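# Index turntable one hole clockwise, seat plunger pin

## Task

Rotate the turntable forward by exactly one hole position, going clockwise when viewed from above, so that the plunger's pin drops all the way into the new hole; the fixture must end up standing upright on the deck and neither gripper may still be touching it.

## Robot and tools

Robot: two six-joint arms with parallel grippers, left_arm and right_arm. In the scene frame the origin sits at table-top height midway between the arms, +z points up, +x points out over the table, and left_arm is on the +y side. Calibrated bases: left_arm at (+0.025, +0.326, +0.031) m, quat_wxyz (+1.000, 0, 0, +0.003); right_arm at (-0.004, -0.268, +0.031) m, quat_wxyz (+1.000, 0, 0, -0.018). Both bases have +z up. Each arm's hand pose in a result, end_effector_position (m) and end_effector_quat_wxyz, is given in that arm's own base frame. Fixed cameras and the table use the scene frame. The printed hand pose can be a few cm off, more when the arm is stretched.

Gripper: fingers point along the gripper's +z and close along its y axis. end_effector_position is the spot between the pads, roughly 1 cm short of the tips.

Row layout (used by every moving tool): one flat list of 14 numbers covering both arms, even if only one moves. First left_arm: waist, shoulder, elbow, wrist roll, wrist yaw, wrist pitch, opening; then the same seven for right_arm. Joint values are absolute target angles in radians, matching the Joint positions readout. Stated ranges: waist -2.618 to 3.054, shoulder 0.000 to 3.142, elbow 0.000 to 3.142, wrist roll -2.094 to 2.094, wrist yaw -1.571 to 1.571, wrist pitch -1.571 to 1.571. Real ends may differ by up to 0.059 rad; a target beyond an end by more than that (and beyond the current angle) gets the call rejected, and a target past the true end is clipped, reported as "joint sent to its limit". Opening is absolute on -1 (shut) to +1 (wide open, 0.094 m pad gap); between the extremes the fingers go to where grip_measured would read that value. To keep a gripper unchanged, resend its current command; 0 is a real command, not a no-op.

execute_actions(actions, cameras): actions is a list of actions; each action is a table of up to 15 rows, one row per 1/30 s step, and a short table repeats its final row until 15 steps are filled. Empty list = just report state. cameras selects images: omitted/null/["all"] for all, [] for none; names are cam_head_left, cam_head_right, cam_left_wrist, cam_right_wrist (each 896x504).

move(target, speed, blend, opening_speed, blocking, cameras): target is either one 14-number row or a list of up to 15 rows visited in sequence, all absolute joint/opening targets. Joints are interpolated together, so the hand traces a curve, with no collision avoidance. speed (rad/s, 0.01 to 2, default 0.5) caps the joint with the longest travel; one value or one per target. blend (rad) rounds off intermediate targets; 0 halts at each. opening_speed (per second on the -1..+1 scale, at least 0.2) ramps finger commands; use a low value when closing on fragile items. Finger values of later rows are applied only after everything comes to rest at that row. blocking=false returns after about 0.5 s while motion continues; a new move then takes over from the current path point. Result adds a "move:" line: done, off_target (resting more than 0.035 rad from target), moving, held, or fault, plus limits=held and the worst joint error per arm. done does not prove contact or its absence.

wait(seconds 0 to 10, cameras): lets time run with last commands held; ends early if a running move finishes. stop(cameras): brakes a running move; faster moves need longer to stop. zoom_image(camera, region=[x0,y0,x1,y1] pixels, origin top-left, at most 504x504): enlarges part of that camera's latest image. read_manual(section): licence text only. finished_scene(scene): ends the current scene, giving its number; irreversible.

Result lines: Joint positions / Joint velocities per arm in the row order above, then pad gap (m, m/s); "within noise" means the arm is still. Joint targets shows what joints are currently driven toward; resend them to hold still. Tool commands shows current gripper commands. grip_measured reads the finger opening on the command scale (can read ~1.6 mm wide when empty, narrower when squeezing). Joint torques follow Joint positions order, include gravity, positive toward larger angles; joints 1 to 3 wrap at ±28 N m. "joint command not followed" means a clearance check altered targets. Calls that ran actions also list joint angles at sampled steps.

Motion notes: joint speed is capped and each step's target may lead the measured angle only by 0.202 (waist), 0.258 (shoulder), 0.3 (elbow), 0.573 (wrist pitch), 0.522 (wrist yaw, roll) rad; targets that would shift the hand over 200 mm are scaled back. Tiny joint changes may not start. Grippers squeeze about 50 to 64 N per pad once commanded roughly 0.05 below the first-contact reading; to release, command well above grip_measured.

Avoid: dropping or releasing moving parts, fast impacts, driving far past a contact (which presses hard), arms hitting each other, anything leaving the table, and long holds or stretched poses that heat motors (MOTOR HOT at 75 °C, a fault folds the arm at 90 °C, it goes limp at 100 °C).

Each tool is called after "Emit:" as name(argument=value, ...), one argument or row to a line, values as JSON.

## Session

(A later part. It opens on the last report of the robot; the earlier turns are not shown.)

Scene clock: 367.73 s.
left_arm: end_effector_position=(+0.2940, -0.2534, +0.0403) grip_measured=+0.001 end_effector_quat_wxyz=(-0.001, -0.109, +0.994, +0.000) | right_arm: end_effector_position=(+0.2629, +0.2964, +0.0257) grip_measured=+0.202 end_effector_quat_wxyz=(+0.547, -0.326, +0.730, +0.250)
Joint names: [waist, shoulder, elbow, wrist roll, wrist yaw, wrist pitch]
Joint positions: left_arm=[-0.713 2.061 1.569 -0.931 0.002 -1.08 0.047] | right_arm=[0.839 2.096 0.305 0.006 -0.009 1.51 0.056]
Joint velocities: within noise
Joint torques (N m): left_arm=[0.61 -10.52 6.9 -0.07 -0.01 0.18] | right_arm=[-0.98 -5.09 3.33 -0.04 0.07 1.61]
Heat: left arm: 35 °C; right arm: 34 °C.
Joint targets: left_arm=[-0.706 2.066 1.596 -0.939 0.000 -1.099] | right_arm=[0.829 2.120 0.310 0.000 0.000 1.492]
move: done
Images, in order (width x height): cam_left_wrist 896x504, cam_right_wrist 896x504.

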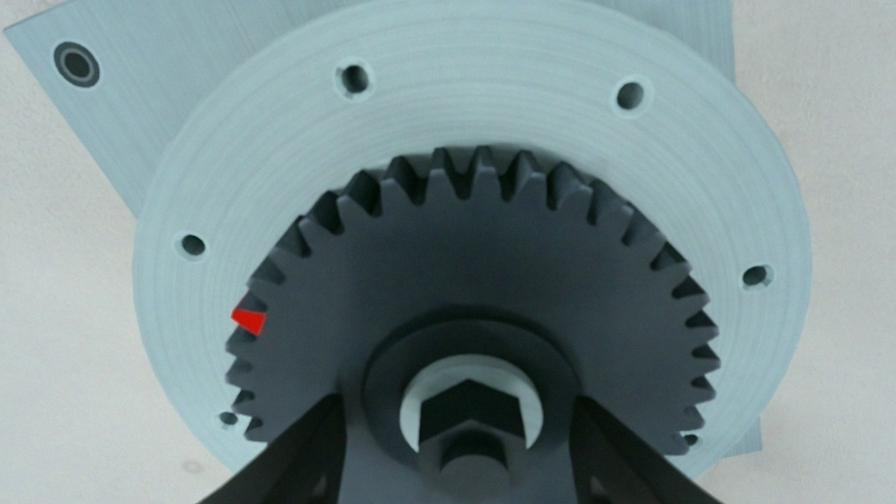

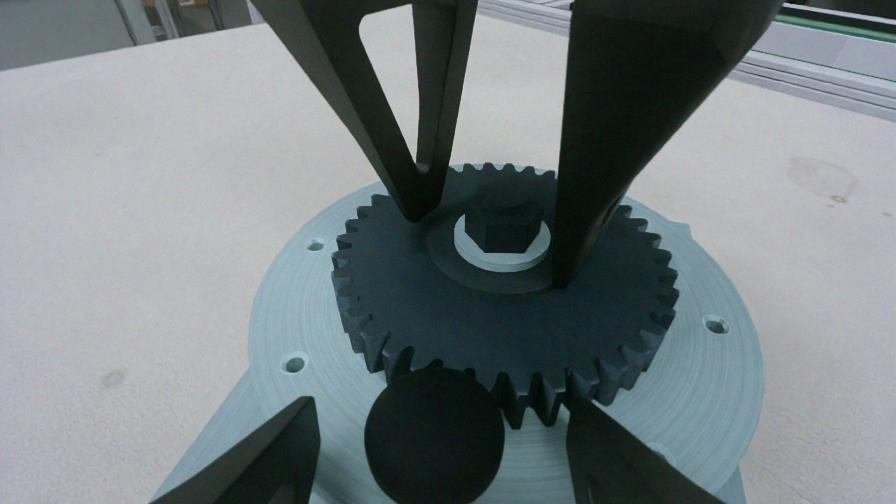

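Emit:
move(
  target=[-0.717, 2.064, 1.61, -0.939, 0, -1.115, 0.0, 0.829, 2.12, 0.31, 0, 0, 1.492, 0.2],
  speed=0.15,
  cameras=["cam_right_wrist","cam_left_wrist"],
)

Scene clock: 374.77 s.
left_arm: end_effector_position=(+0.2942, -0.2536, +0.0438) grip_measured=+0.001 end_effector_quat_wxyz=(-0.002, -0.109, +0.994, +0.000) | right_arm: end_effector_position=(+0.2629, +0.2964, +0.0257) grip_measured=+0.202 end_effector_quat_wxyz=(+0.547, -0.326, +0.730, +0.250)
Joint names: [waist, shoulder, elbow, wrist roll, wrist yaw, wrist pitch]
Joint positions: left_arm=[-0.713 2.061 1.583 -0.931 0.002 -1.096 0.047] | right_arm=[0.839 2.096 0.305 0.006 -0.009 1.51 0.056]
Joint velocities: within noise
Joint torques (N m): left_arm=[-0.32 -10.76 6.95 -0.08 -0.03 0.16] | right_arm=[-0.98 -5.11 3.3 -0.03 0.09 1.59]
Heat: left arm: 35 °C; right arm: 34 °C.
Joint targets: left_arm=[-0.717 2.064 1.610 -0.939 0.000 -1.115] | right_arm=[0.829 2.120 0.310 0.000 0.000 1.492]
move: done
Images, in order (width x height): cam_left_wrist 896x504, cam_right_wrist 896x504.

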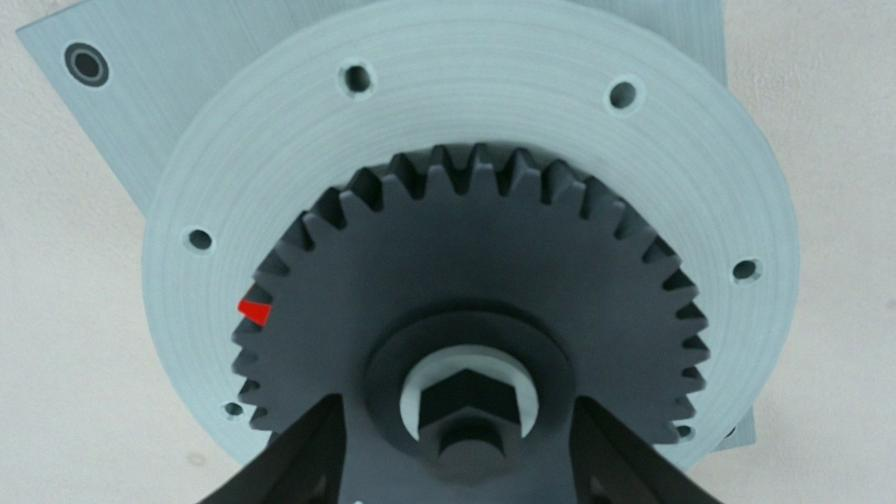

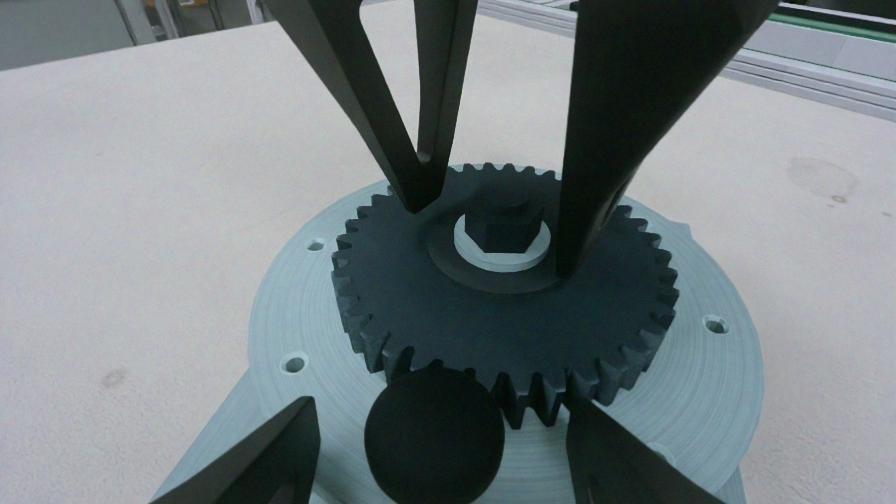

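Emit:
move(
  target=[-0.727, 2.064, 1.61, -0.939, 0, -1.115, -0.35, 0.829, 2.12, 0.31, 0, 0, 1.492, -0.2],
  speed=0.15,
  opening_speed=0.5,
  cameras=["cam_right_wrist","cam_left_wrist"],
)

Scene clock: 384.27 s.
left_arm: end_effector_position=(+0.2921, -0.2557, +0.0438) grip_measured=-0.348 end_effector_quat_wxyz=(-0.002, -0.105, +0.994, +0.001) | right_arm: end_effector_position=(+0.2636, +0.2958, +0.0258) grip_measured=-0.198 end_effector_quat_wxyz=(+0.547, -0.325, +0.730, +0.249)
Joint names: [waist, shoulder, elbow, wrist roll, wrist yaw, wrist pitch]
Joint positions: left_arm=[-0.721 2.061 1.583 -0.931 0.002 -1.097 0.031] | right_arm=[0.837 2.096 0.305 0.006 -0.008 1.51 0.038]
Joint velocities: within noise
Joint torques (N m): left_arm=[-0.53 -10.74 6.95 -0.08 -0.02 0.18] | right_arm=[-0.84 -5.05 3.32 -0.04 0.06 1.59]
Heat: left arm: 35 °C; right arm: 34 °C.
Joint targets: left_arm=[-0.727 2.064 1.610 -0.939 0.000 -1.115] | right_arm=[0.829 2.120 0.310 0.000 0.000 1.492]
move: done
Images, in order (width x height): cam_left_wrist 896x504, cam_right_wrist 896x504.

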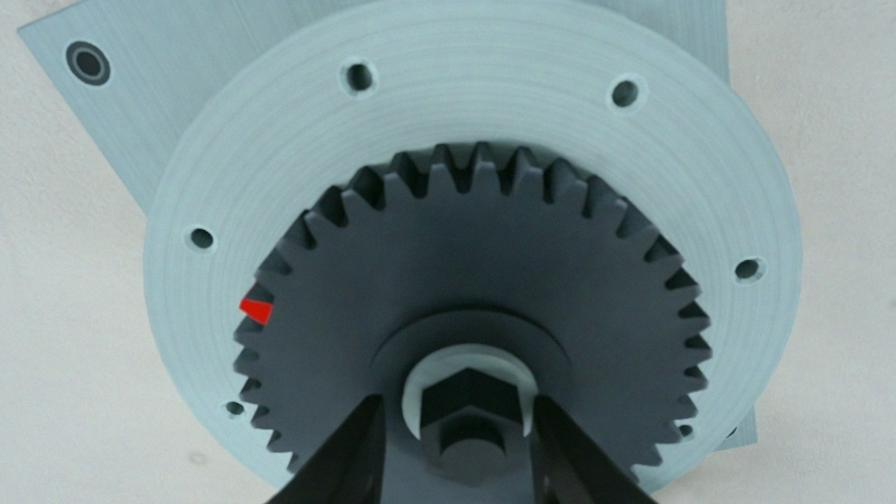

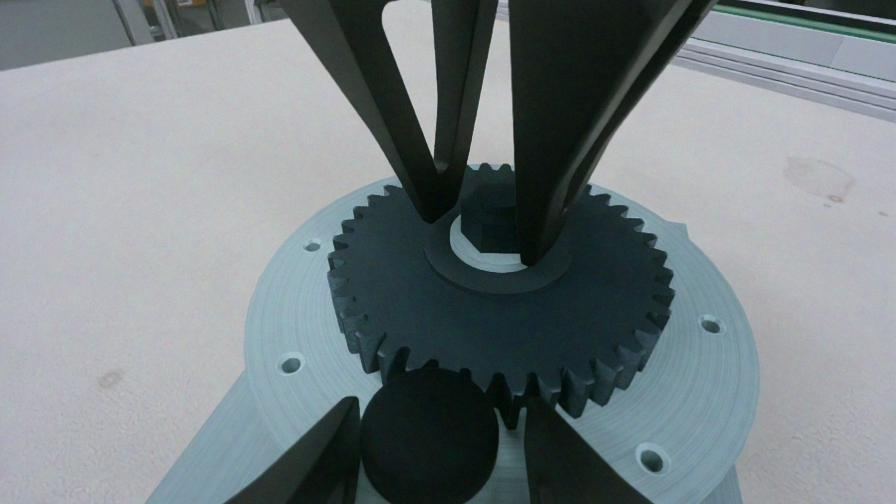

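Emit:
move(
  target=[-0.739, 2.064, 1.61, -0.939, 0, -1.115, -0.45, 0.829, 2.12, 0.31, 0, 0, 1.492, -0.2],
  speed=0.15,
  opening_speed=0.5,
  cameras=["cam_left_wrist"],
)

Scene clock: 399.63 s.
left_arm: end_effector_position=(+0.2891, -0.2592, +0.0438) grip_measured=-0.448 end_effector_quat_wxyz=(-0.002, -0.099, +0.995, +0.001) | right_arm: end_effector_position=(+0.2636, +0.2958, +0.0258) grip_measured=-0.198 end_effector_quat_wxyz=(+0.547, -0.325, +0.730, +0.249)
Joint names: [waist, shoulder, elbow, wrist roll, wrist yaw, wrist pitch]
Joint positions: left_arm=[-0.733 2.061 1.583 -0.931 0.002 -1.097 0.026] | right_arm=[0.837 2.096 0.305 0.006 -0.008 1.51 0.038]
Joint velocities: within noise
Joint torques (N m): left_arm=[-0.53 -10.74 6.94 -0.07 -0.02 0.17] | right_arm=[-0.84 -5.12 3.28 -0.04 0.06 1.6]
Heat: left arm: 35 °C; right arm: 35 °C.
Joint targets: left_arm=[-0.739 2.064 1.610 -0.939 0.000 -1.115] | right_arm=[0.829 2.120 0.310 0.000 0.000 1.492]
move: done
Images, in order (width x height): cam_left_wrist 896x504.

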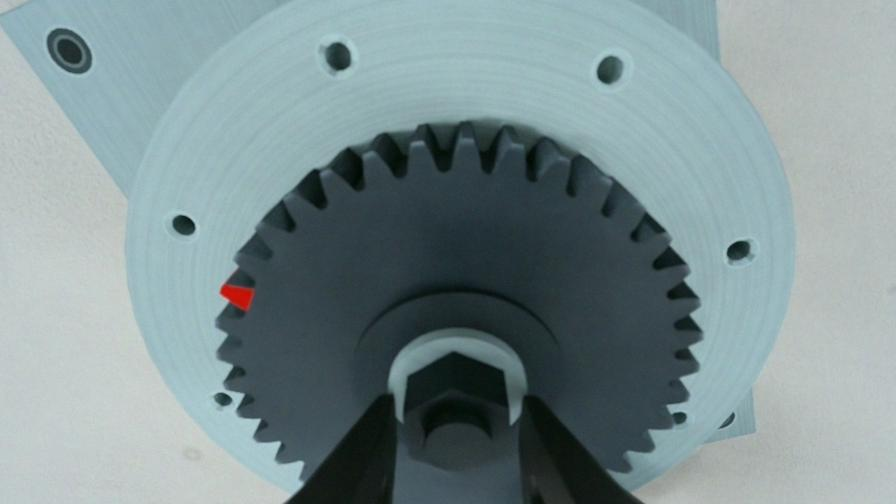

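Emit:
move(
  target=[-0.739, 2.064, 1.61, -0.939, 0, -1.115, -0.8, 0.842, 2.12, 0.31, 0, 0, 1.492, -0.2],
  speed=0.15,
  opening_speed=0.3,
  cameras=["cam_left_wrist","cam_right_wrist"],
)

Scene clock: 408.63 s.
left_arm: end_effector_position=(+0.2890, -0.2591, +0.0438) grip_measured=-0.631 end_effector_quat_wxyz=(-0.002, -0.101, +0.995, +0.001) | right_arm: end_effector_position=(+0.2636, +0.2958, +0.0258) grip_measured=-0.198 end_effector_quat_wxyz=(+0.547, -0.325, +0.730, +0.249)
Joint names: [waist, shoulder, elbow, wrist roll, wrist yaw, wrist pitch]
Joint positions: left_arm=[-0.733 2.061 1.583 -0.934 0.002 -1.098 0.017] | right_arm=[0.837 2.096 0.305 0.006 -0.008 1.51 0.038]
Joint velocities: within noise
Joint torques (N m): left_arm=[-0.49 -10.74 6.95 -0.04 -0.03 0.2] | right_arm=[0.44 -5.04 3.34 -0.05 0.07 1.59]
Heat: left arm: 35 °C; right arm: 35 °C.
Joint targets: left_arm=[-0.739 2.064 1.610 -0.939 0.000 -1.115] | right_arm=[0.842 2.120 0.310 0.000 0.000 1.492]
move: done
Images, in order (width x height): cam_left_wrist 896x504, cam_right_wrist 896x504.

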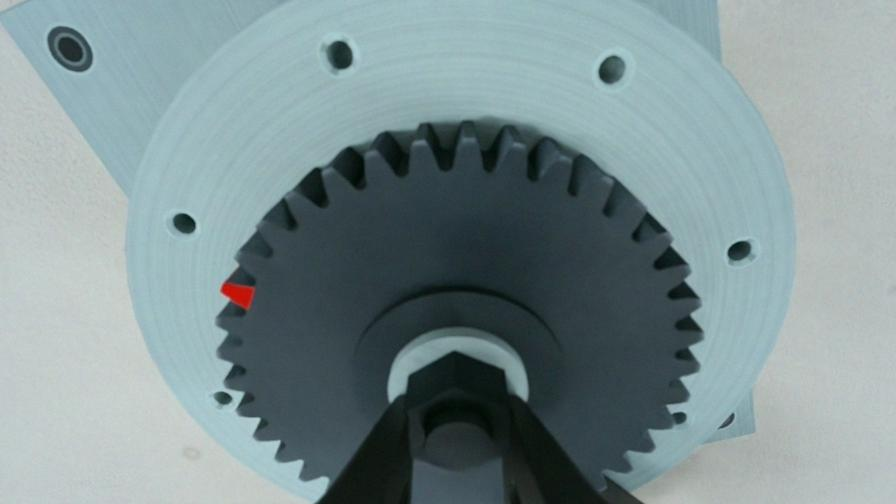

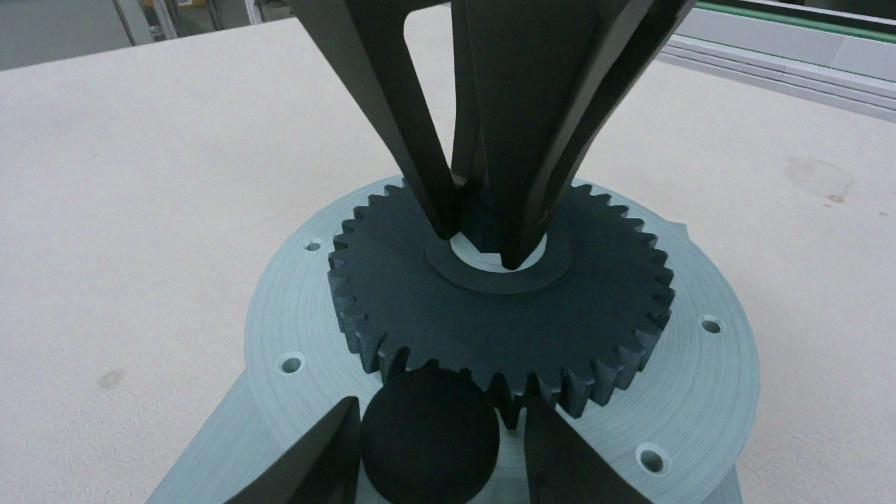

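Emit:
move(
  target=[-0.739, 2.064, 1.61, -0.939, 0, -1.115, -0.8, 0.852, 2.12, 0.31, 0, 0, 1.492, -0.25],
  speed=0.15,
  opening_speed=0.3,
  cameras=["cam_right_wrist"],
)

Scene clock: 417.43 s.
left_arm: end_effector_position=(+0.2890, -0.2591, +0.0438) grip_measured=-0.631 end_effector_quat_wxyz=(-0.002, -0.101, +0.995, +0.001) | right_arm: end_effector_position=(+0.2619, +0.2973, +0.0258) grip_measured=-0.248 end_effector_quat_wxyz=(+0.546, -0.327, +0.729, +0.250)
Joint names: [waist, shoulder, elbow, wrist roll, wrist yaw, wrist pitch]
Joint positions: left_arm=[-0.733 2.061 1.583 -0.934 0.002 -1.098 0.017] | right_arm=[0.843 2.096 0.305 0.006 -0.008 1.51 0.035]
Joint velocities: within noise
Joint torques (N m): left_arm=[-0.54 -10.76 6.95 -0.04 -0.03 0.18] | right_arm=[0.8 -5.09 3.29 -0.03 0.07 1.59]
Heat: left arm: 35 °C; right arm: 35 °C.
Joint targets: left_arm=[-0.739 2.064 1.610 -0.939 0.000 -1.115] | right_arm=[0.852 2.120 0.310 0.000 0.000 1.492]
move: done
Images, in order (width x height): cam_right_wrist 896x504.

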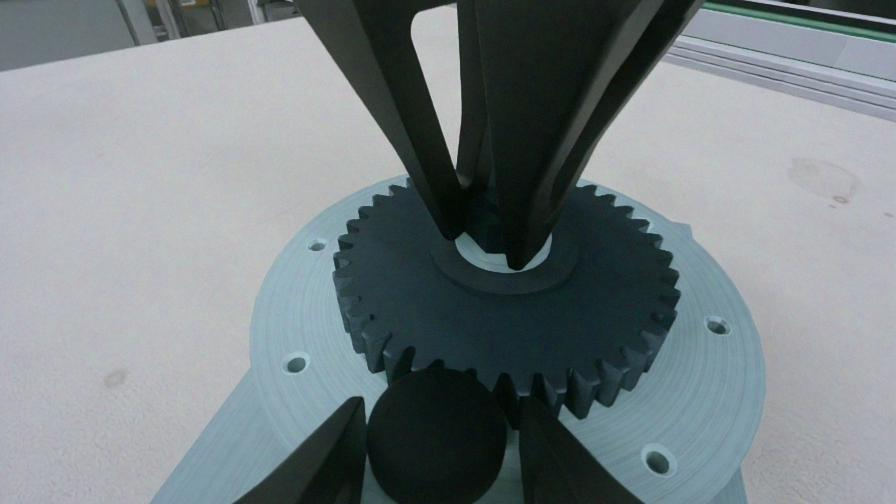

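Emit:
move(
  target=[-0.739, 2.064, 1.61, -0.939, 0, -1.115, -0.8, 0.852, 2.12, 0.31, 0, 0, 1.492, -0.65],
  speed=0.15,
  opening_speed=0.3,
  cameras=["cam_right_wrist","cam_left_wrist"],
)

Scene clock: 424.30 s.
left_arm: end_effector_position=(+0.2889, -0.2591, +0.0438) grip_measured=-0.631 end_effector_quat_wxyz=(-0.002, -0.109, +0.994, +0.001) | right_arm: end_effector_position=(+0.2633, +0.2963, +0.0263) grip_measured=-0.486 end_effector_quat_wxyz=(+0.544, -0.306, +0.738, +0.258)
Joint names: [waist, shoulder, elbow, wrist roll, wrist yaw, wrist pitch]
Joint positions: left_arm=[-0.733 2.061 1.583 -0.952 0.002 -1.098 0.017] | right_arm=[0.846 2.096 0.305 0.053 0.01 1.512 0.024]
Joint velocities: within noise
Joint torques (N m): left_arm=[-0.5 -10.76 6.95 0.15 -0.03 0.18] | right_arm=[0.47 -5.08 3.28 -0.52 -0.1 1.58]
Heat: left arm: 35 °C; right arm: 35 °C.
Joint targets: left_arm=[-0.739 2.064 1.610 -0.939 0.000 -1.115] | right_arm=[0.852 2.120 0.310 0.000 0.000 1.492]
move: off_target (right_arm); right_arm: the wrist roll is farthest, 0.053 rad from its target
Images, in order (width x height): cam_left_wrist 896x504, cam_right_wrist 896x504.

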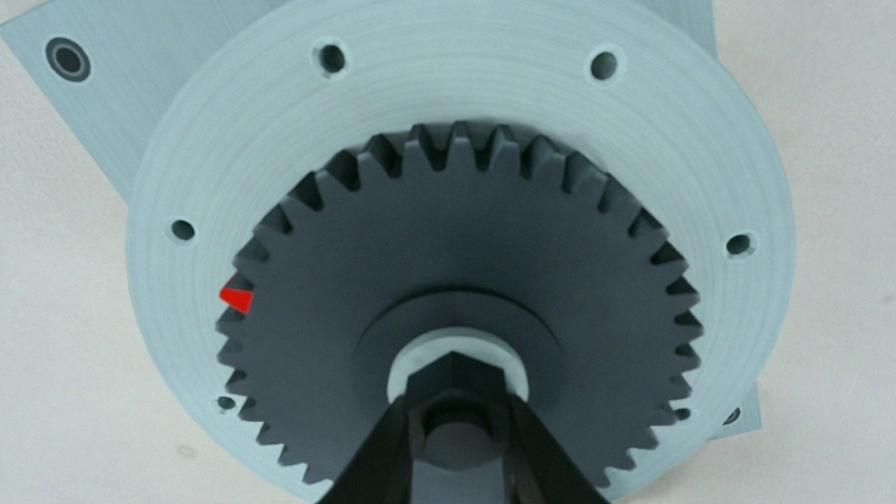

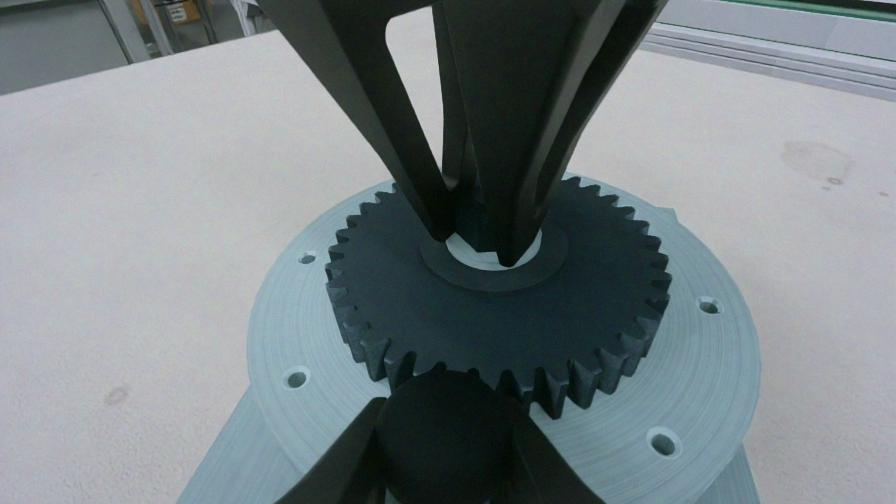

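Emit:
move(
  target=[-0.739, 2.064, 1.61, -0.939, 0, -1.115, -0.8, 0.852, 2.04, 0.305, 0, 0, 1.43, -0.65],
  speed=0.1,
  cameras=["cam_right_wrist","cam_left_wrist"],
)

Scene clock: 437.50 s.
left_arm: end_effector_position=(+0.2889, -0.2591, +0.0438) grip_measured=-0.631 end_effector_quat_wxyz=(-0.002, -0.111, +0.994, +0.001) | right_arm: end_effector_position=(+0.2633, +0.2956, +0.0263) grip_measured=-0.489 end_effector_quat_wxyz=(+0.537, -0.307, +0.743, +0.254)
Joint names: [waist, shoulder, elbow, wrist roll, wrist yaw, wrist pitch]
Joint positions: left_arm=[-0.733 2.061 1.583 -0.955 0.002 -1.098 0.017] | right_arm=[0.846 2.064 0.305 0.054 0.012 1.46 0.024]
Joint velocities: within noise
Joint torques (N m): left_arm=[-0.53 -10.76 6.95 0.19 -0.02 0.18] | right_arm=[0.44 -8.64 3.06 -0.53 -0.12 1.49]
Heat: left arm: 35 °C; right arm: 35 °C.
Joint targets: left_arm=[-0.739 2.064 1.610 -0.939 0.000 -1.115] | right_arm=[0.852 2.040 0.305 0.000 0.000 1.430]
move: off_target (right_arm); right_arm: the wrist roll is farthest, 0.054 rad from its target
Images, in order (width x height): cam_left_wrist 896x504, cam_right_wrist 896x504.

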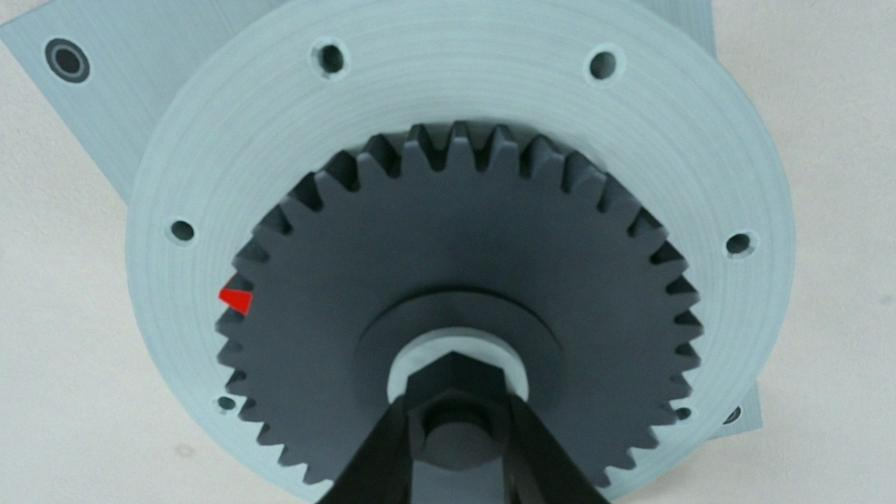

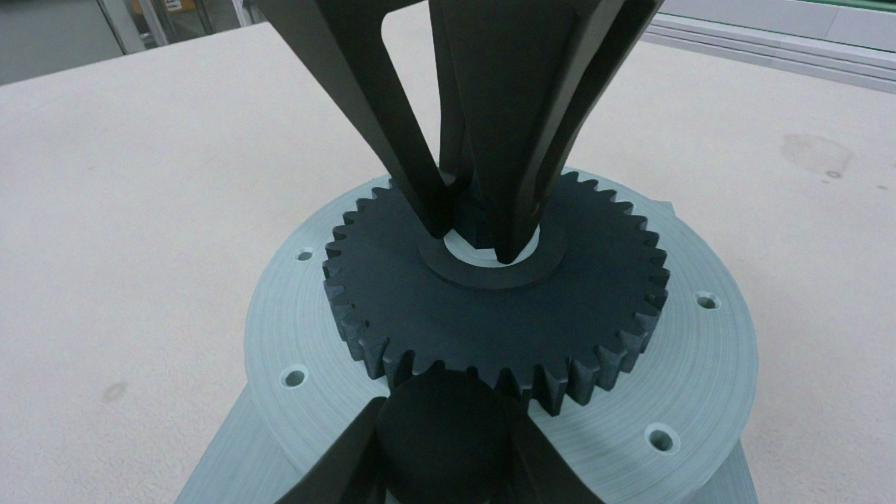

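Emit:
move(
  target=[-0.739, 2.064, 1.61, -0.939, 0, -1.115, -0.8, 0.852, 1.99, 0.303, 0, 0, 1.43, -0.8],
  speed=0.1,
  cameras=["cam_right_wrist"],
)

Scene clock: 447.70 s.
left_arm: end_effector_position=(+0.2889, -0.2591, +0.0438) grip_measured=-0.631 end_effector_quat_wxyz=(-0.002, -0.111, +0.994, +0.001) | right_arm: end_effector_position=(+0.2631, +0.2954, +0.0267) grip_measured=-0.490 end_effector_quat_wxyz=(+0.530, -0.309, +0.748, +0.251)
Joint names: [waist, shoulder, elbow, wrist roll, wrist yaw, wrist pitch]
Joint positions: left_arm=[-0.733 2.061 1.583 -0.955 0.002 -1.098 0.017] | right_arm=[0.846 2.029 0.308 0.053 0.012 1.404 0.024]
Joint velocities: within noise
Joint torques (N m): left_arm=[-0.51 -10.78 6.95 0.21 -0.02 0.2] | right_arm=[0.51 -9.81 2.82 -0.52 -0.13 1.99]
Heat: left arm: 35 °C; right arm: 35 °C.
Joint targets: left_arm=[-0.739 2.064 1.610 -0.939 0.000 -1.115] | right_arm=[0.852 1.990 0.303 0.000 0.000 1.430]
move: off_target (right_arm); right_arm: the wrist roll is farthest, 0.053 rad from its target
Images, in order (width x height): cam_right_wrist 896x504.

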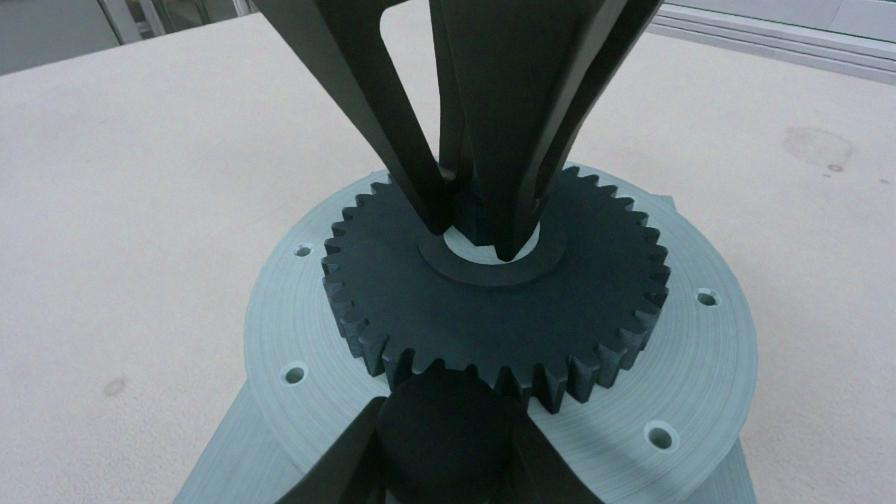

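Emit:
move(
  target=[-0.739, 2.064, 1.61, -0.939, 0, -1.115, -0.8, 0.852, 1.96, 0.303, 0, 0, 1.47, -1],
  speed=0.1,
  cameras=["cam_right_wrist"],
)

Scene clock: 454.37 s.
left_arm: end_effector_position=(+0.2888, -0.2593, +0.0438) grip_measured=-0.631 end_effector_quat_wxyz=(-0.003, -0.112, +0.994, +0.001) | right_arm: end_effector_position=(+0.2629, +0.2952, +0.0274) grip_measured=-0.491 end_effector_quat_wxyz=(+0.529, -0.311, +0.750, +0.249)
Joint names: [waist, shoulder, elbow, wrist roll, wrist yaw, wrist pitch]
Joint positions: left_arm=[-0.733 2.061 1.583 -0.957 0.003 -1.098 0.017] | right_arm=[0.846 2.014 0.308 0.05 0.012 1.383 0.024]
Joint velocities: within noise
Joint torques (N m): left_arm=[-0.53 -10.73 6.97 0.23 -0.03 0.19] | right_arm=[0.5 -10.96 2.95 -0.48 -0.14 2.53]
Heat: left arm: 35 °C; right arm: 37 °C.
Joint targets: left_arm=[-0.739 2.064 1.610 -0.939 0.000 -1.115] | right_arm=[0.852 1.960 0.303 0.000 0.000 1.470]
move: off_target (right_arm); right_arm: the wrist pitch is farthest, 0.087 rad from its target
Images, in order (width x height): cam_right_wrist 896x504.

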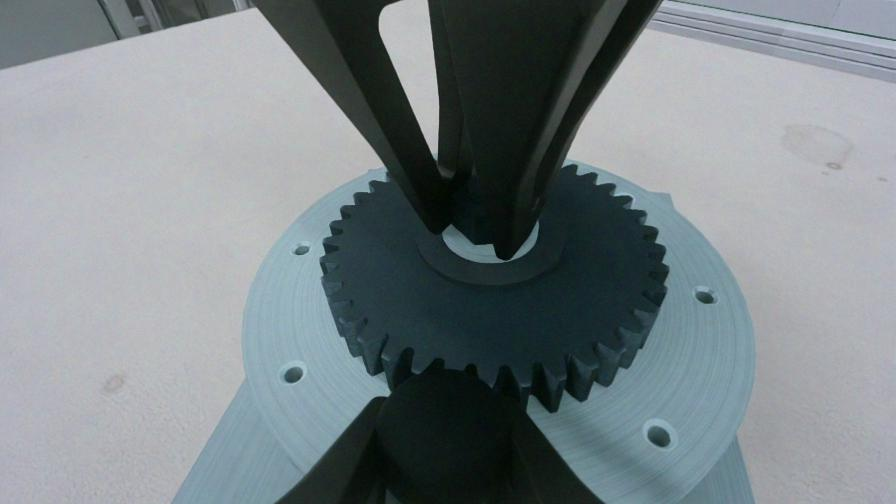

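Emit:
move(
  target=[-0.739, 2.064, 1.61, -0.939, 0, -1.115, -0.8, 0.852, 1.91, 0.300, 0, 0, 1.50, -1],
  speed=0.1,
  cameras=["cam_right_wrist","cam_left_wrist"],
)

Scene clock: 463.13 s.
left_arm: end_effector_position=(+0.2879, -0.2602, +0.0438) grip_measured=-0.631 end_effector_quat_wxyz=(-0.005, -0.114, +0.993, -0.002) | right_arm: end_effector_position=(+0.2619, +0.2940, +0.0283) grip_measured=-0.492 end_effector_quat_wxyz=(+0.524, -0.315, +0.752, +0.244)
Joint names: [waist, shoulder, elbow, wrist roll, wrist yaw, wrist pitch]
Joint positions: left_arm=[-0.733 2.061 1.583 -0.961 0.01 -1.098 0.017] | right_arm=[0.846 1.982 0.305 0.044 0.012 1.339 0.024]
Joint velocities: within noise
Joint torques (N m): left_arm=[-0.51 -10.76 6.93 0.26 -0.1 0.19] | right_arm=[0.51 -12.34 3.08 -0.43 -0.14 3.2]
Heat: left arm: 35 °C; right arm: 40 °C.
Joint targets: left_arm=[-0.739 2.064 1.610 -0.939 0.000 -1.115] | right_arm=[0.852 1.910 0.300 0.000 0.000 1.500]
move: off_target (right_arm); right_arm: the wrist pitch is farthest, 0.161 rad from its target
Images, in order (width x height): cam_left_wrist 896x504, cam_right_wrist 896x504.

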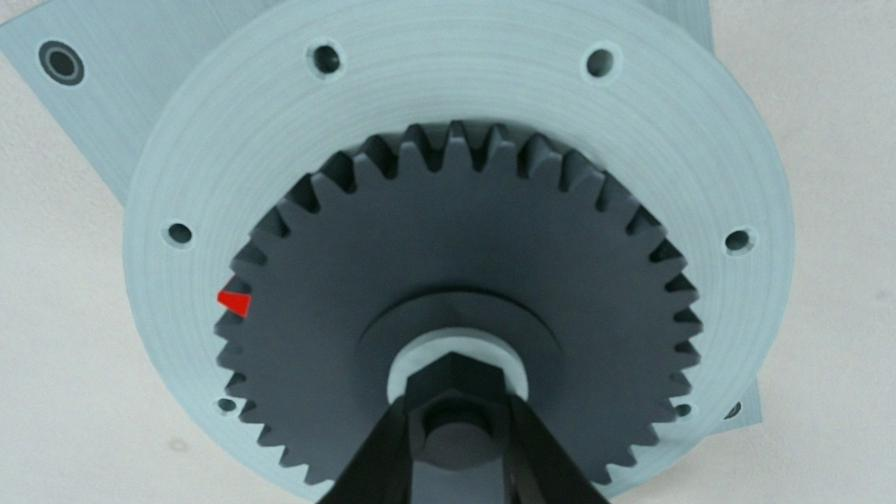

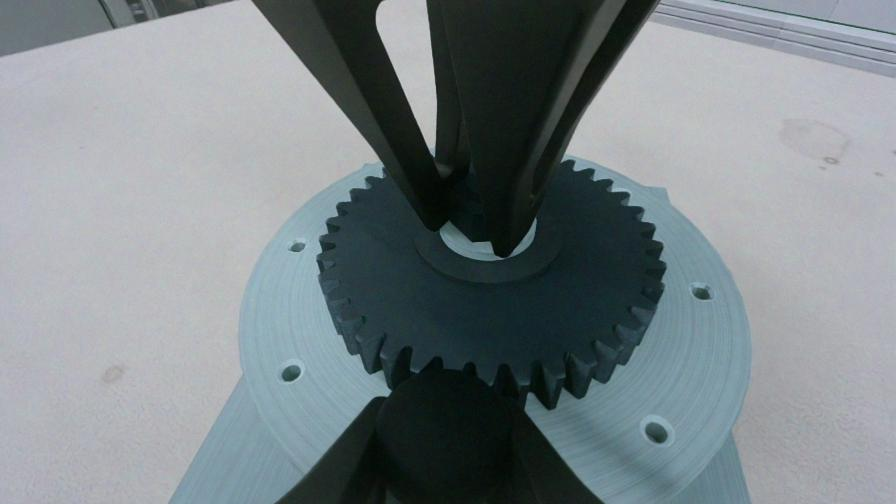

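Emit:
move(
  target=[-0.739, 2.064, 1.61, -0.939, 0, -1.115, -0.8, 0.852, 1.88, 0.300, 0, 0, 1.56, -1],
  speed=0.1,
  cameras=["cam_right_wrist","cam_left_wrist"],
)

Scene clock: 473.87 s.
left_arm: end_effector_position=(+0.2875, -0.2607, +0.0438) grip_measured=-0.631 end_effector_quat_wxyz=(-0.007, -0.116, +0.993, -0.003) | right_arm: end_effector_position=(+0.2604, +0.2923, +0.0289) grip_measured=-0.493 end_effector_quat_wxyz=(+0.523, -0.317, +0.753, +0.243)
Joint names: [waist, shoulder, elbow, wrist roll, wrist yaw, wrist pitch]
Joint positions: left_arm=[-0.733 2.061 1.583 -0.965 0.014 -1.098 0.017] | right_arm=[0.846 1.967 0.297 0.041 0.012 1.328 0.024]
Joint velocities: within noise
Joint torques (N m): left_arm=[-0.54 -10.77 6.93 0.31 -0.12 0.19] | right_arm=[0.47 -13.52 3.85 -0.4 -0.13 3.82]
Heat: left arm: 35 °C; right arm: 46 °C.
Joint targets: left_arm=[-0.739 2.064 1.610 -0.939 0.000 -1.115] | right_arm=[0.852 1.880 0.300 0.000 0.000 1.555]
joint sent to its limit (right arm) — the wrist pitch, upper limit.
move: off_target (right_arm); right_arm: the wrist pitch is farthest, 0.232 rad from its target
Images, in order (width x height): cam_left_wrist 896x504, cam_right_wrist 896x504.

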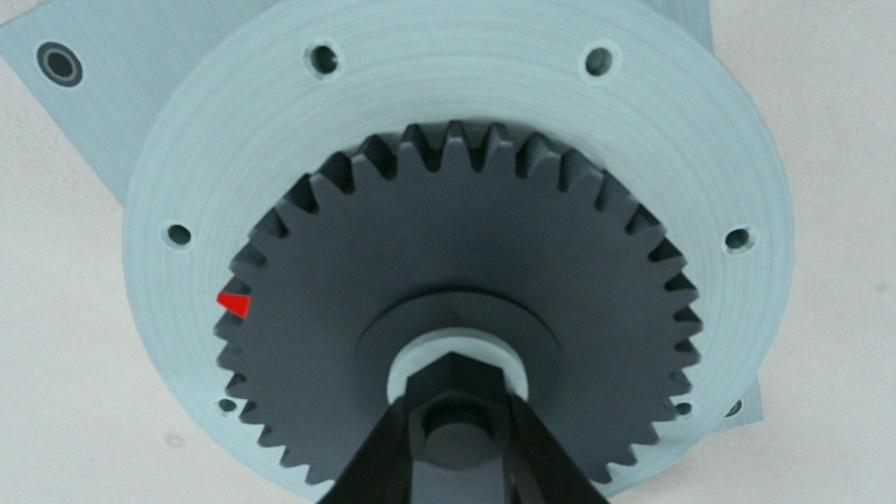

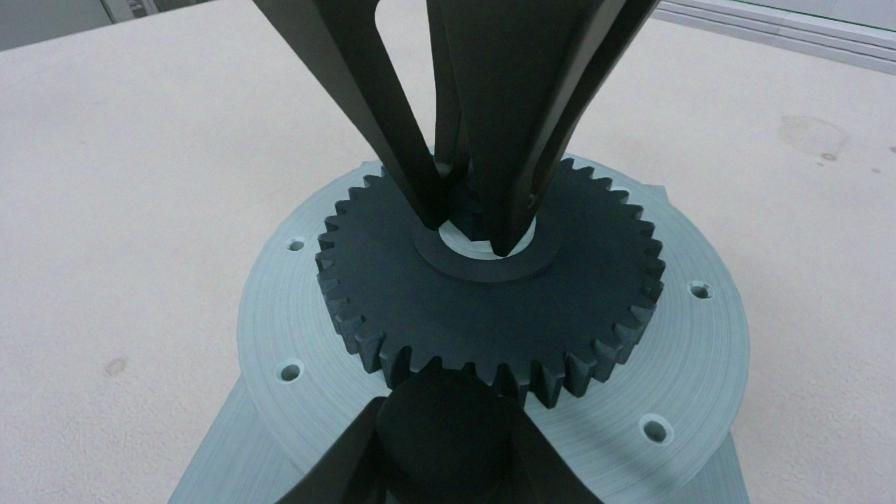

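Emit:
move(
  target=[-0.739, 2.064, 1.61, -0.939, 0, -1.115, -0.8, 0.852, 1.84, 0.26, 0, 0, 1.555, -1],
  speed=0.1,
  cameras=["cam_right_wrist"],
)

Emit:
zoom_image(
  camera="cam_right_wrist",
  region=[230, 204, 630, 504],
)

Scene clock: 482.80 s.
left_arm: end_effector_position=(+0.2815, -0.2672, +0.0439) grip_measured=-0.631 end_effector_quat_wxyz=(-0.017, -0.112, +0.993, -0.012) | right_arm: end_effector_position=(+0.2532, +0.2842, +0.0286) grip_measured=-0.493 end_effector_quat_wxyz=(+0.517, -0.319, +0.757, +0.239)
Joint names: [waist, shoulder, elbow, wrist roll, wrist yaw, wrist pitch]
Joint positions: left_arm=[-0.743 2.061 1.583 -0.968 0.041 -1.098 0.017] | right_arm=[0.846 1.93 0.259 0.039 0.012 1.312 0.024]
Joint velocities: within noise
Joint torques (N m): left_arm=[0.29 -10.73 6.95 0.34 -0.38 0.19] | right_arm=[0.46 -13.39 3.64 -0.38 -0.13 3.95]
Heat: left arm: 35 °C; right arm: 49 °C.
Joint targets: left_arm=[-0.739 2.064 1.610 -0.939 0.000 -1.115] | right_arm=[0.852 1.840 0.260 0.000 0.000 1.555]
move: off_target (left_arm, right_arm); left_arm: the wrist yaw is farthest, 0.041 rad from its target; right_arm: the wrist pitch is farthest, 0.243 rad from its target
Images, in order (width x height): cam_right_wrist 896x504.

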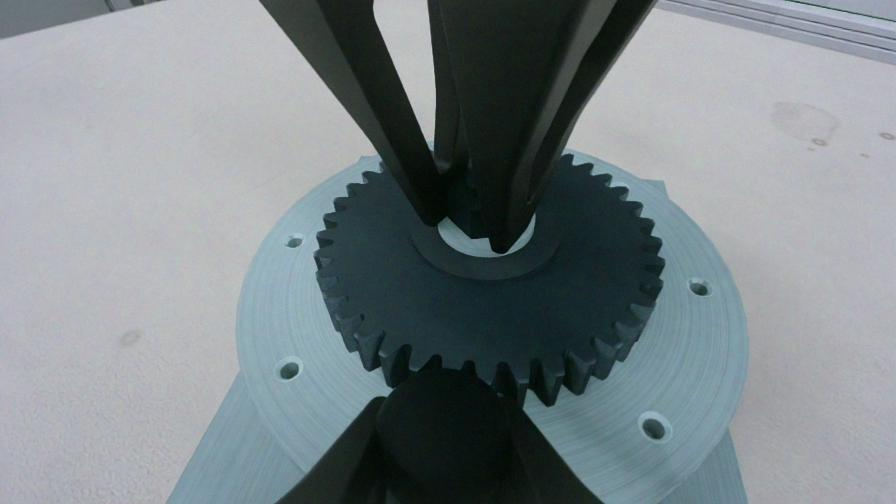

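Scaled by 1.260 from the camera's 896x504 image, which has a finer 1280x720 frame.

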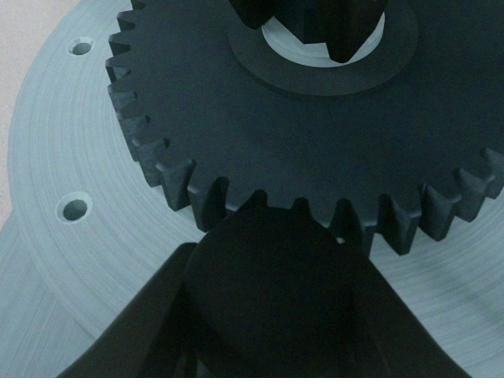

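Emit:
wait(
  seconds=0.1,
)

Emit:
zoom_image(
  camera="cam_head_left",
  region=[380, 255, 520, 375],
)

Scene clock: 490.33 s.
left_arm: end_effector_position=(+0.2815, -0.2672, +0.0439) grip_measured=-0.631 end_effector_quat_wxyz=(-0.017, -0.112, +0.993, -0.012) | right_arm: end_effector_position=(+0.2532, +0.2842, +0.0286) grip_measured=-0.493 end_effector_quat_wxyz=(+0.517, -0.319, +0.757, +0.239)
Joint names: [waist, shoulder, elbow, wrist roll, wrist yaw, wrist pitch]
Joint positions: left_arm=[-0.743 2.061 1.583 -0.968 0.041 -1.098 0.017] | right_arm=[0.846 1.93 0.259 0.039 0.012 1.312 0.024]
Joint velocities: within noise
Joint torques (N m): left_arm=[0.31 -10.71 6.94 0.33 -0.38 0.19] | right_arm=[0.49 -13.37 3.69 -0.39 -0.14 3.93]
Heat: left arm: 36 °C; right arm: 52 °C.
Joint targets: left_arm=[-0.739 2.064 1.610 -0.939 0.000 -1.115] | right_arm=[0.852 1.840 0.260 0.000 0.000 1.555]
Tool commands: left_gripper/opening=-0.8 right_gripper/opening=-1.0
wait: 0.10 s; at rest from the start

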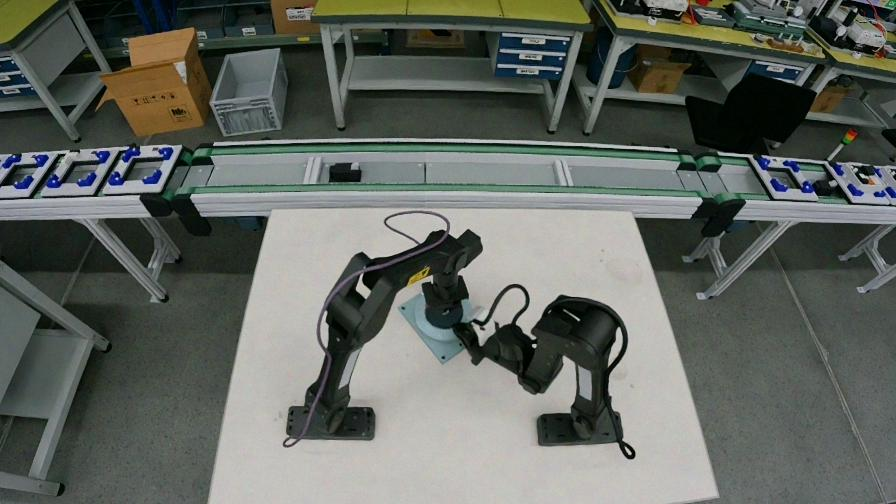

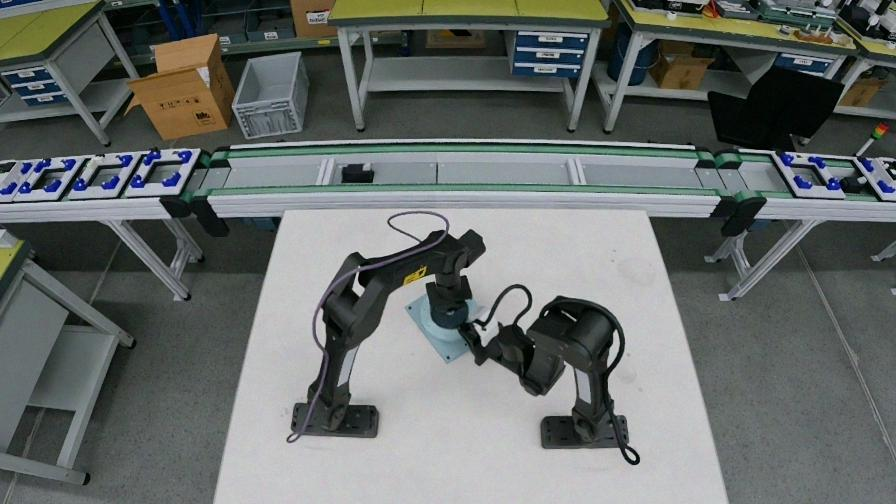

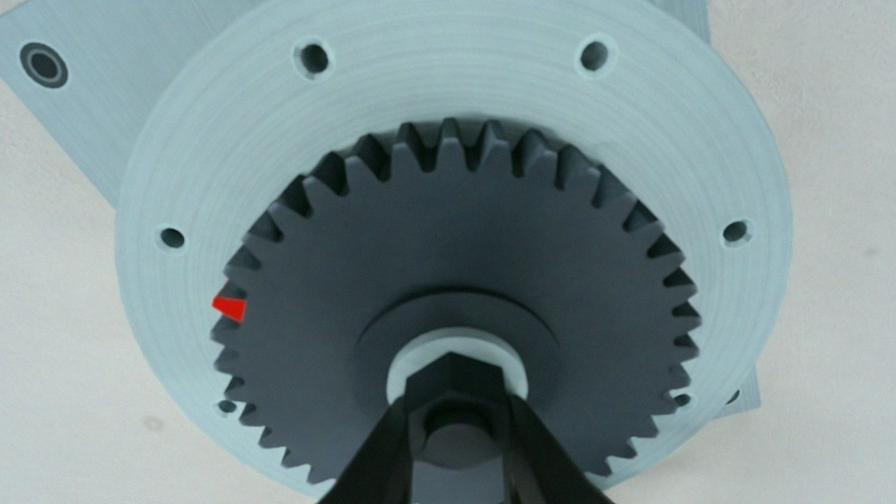

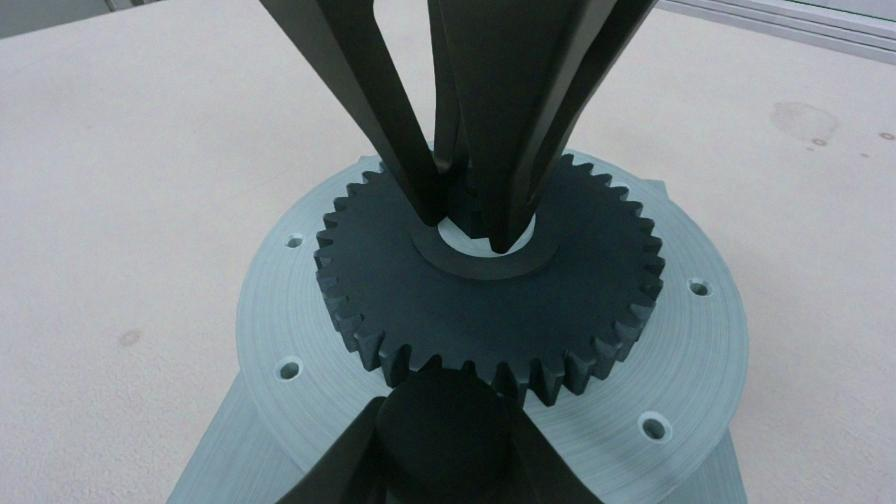

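Scaled by 3.600 from the camera's 896x504 image, which has a finer 1280x720 frame.

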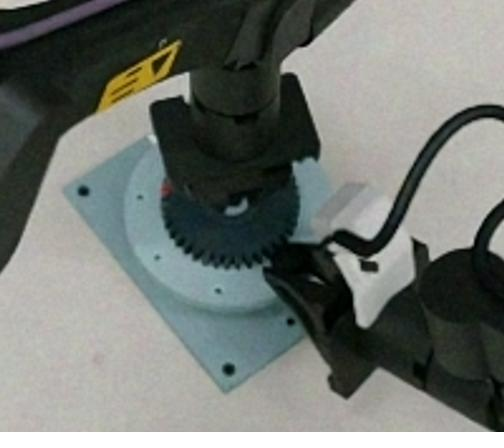

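Emit:
move(
  target=[-0.739, 2.064, 1.61, -0.939, 0, -1.115, -0.8, 0.852, 1.885, 0.335, 0, 0, 1.555, -1],
  speed=0.1,
  cameras=["cam_right_wrist","cam_left_wrist"],
)

Scene clock: 515.90 s.
left_arm: end_effector_position=(+0.2817, -0.2669, +0.0439) grip_measured=-0.631 end_effector_quat_wxyz=(-0.016, -0.112, +0.993, -0.011) | right_arm: end_effector_position=(+0.2544, +0.2855, +0.0291) grip_measured=-0.493 end_effector_quat_wxyz=(+0.517, -0.319, +0.757, +0.240)
Joint names: [waist, shoulder, elbow, wrist roll, wrist yaw, wrist pitch]
Joint positions: left_arm=[-0.743 2.061 1.583 -0.968 0.039 -1.098 0.017] | right_arm=[0.846 1.93 0.265 0.039 0.012 1.307 0.024]
Joint velocities: within noise
Joint torques (N m): left_arm=[0.31 -10.73 6.95 0.34 -0.35 0.2] | right_arm=[0.5 -9.77 10.55 -0.38 -0.13 3.98]
Heat: left arm: 36 °C; right arm: 60 °C.
Joint targets: left_arm=[-0.739 2.064 1.610 -0.939 0.000 -1.115] | right_arm=[0.852 1.885 0.335 0.000 0.000 1.555]
move: off_target (left_arm, right_arm); left_arm: the wrist yaw is farthest, 0.039 rad from its target; right_arm: the wrist pitch is farthest, 0.248 rad from its target
Images, in order (width x height): cam_left_wrist 896x504, cam_right_wrist 896x504.

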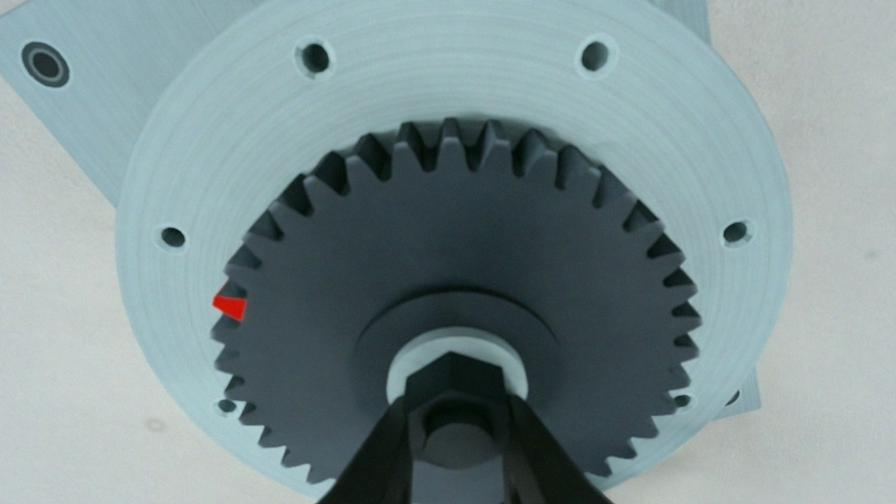

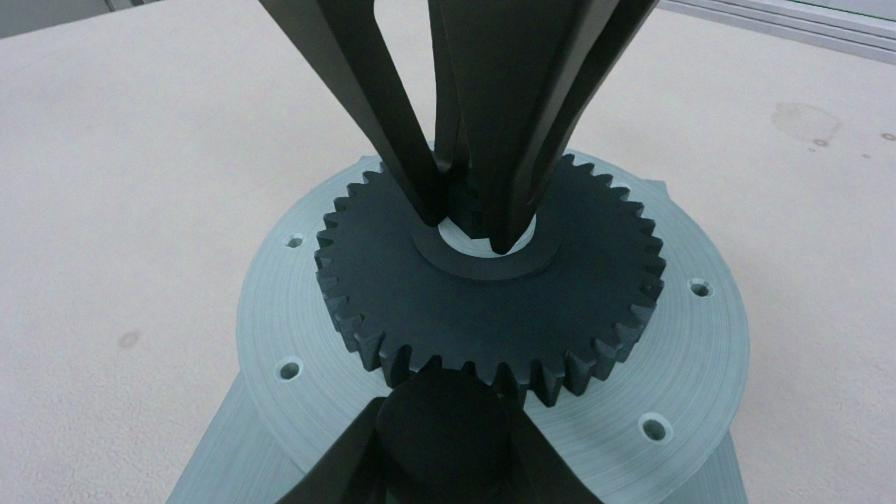

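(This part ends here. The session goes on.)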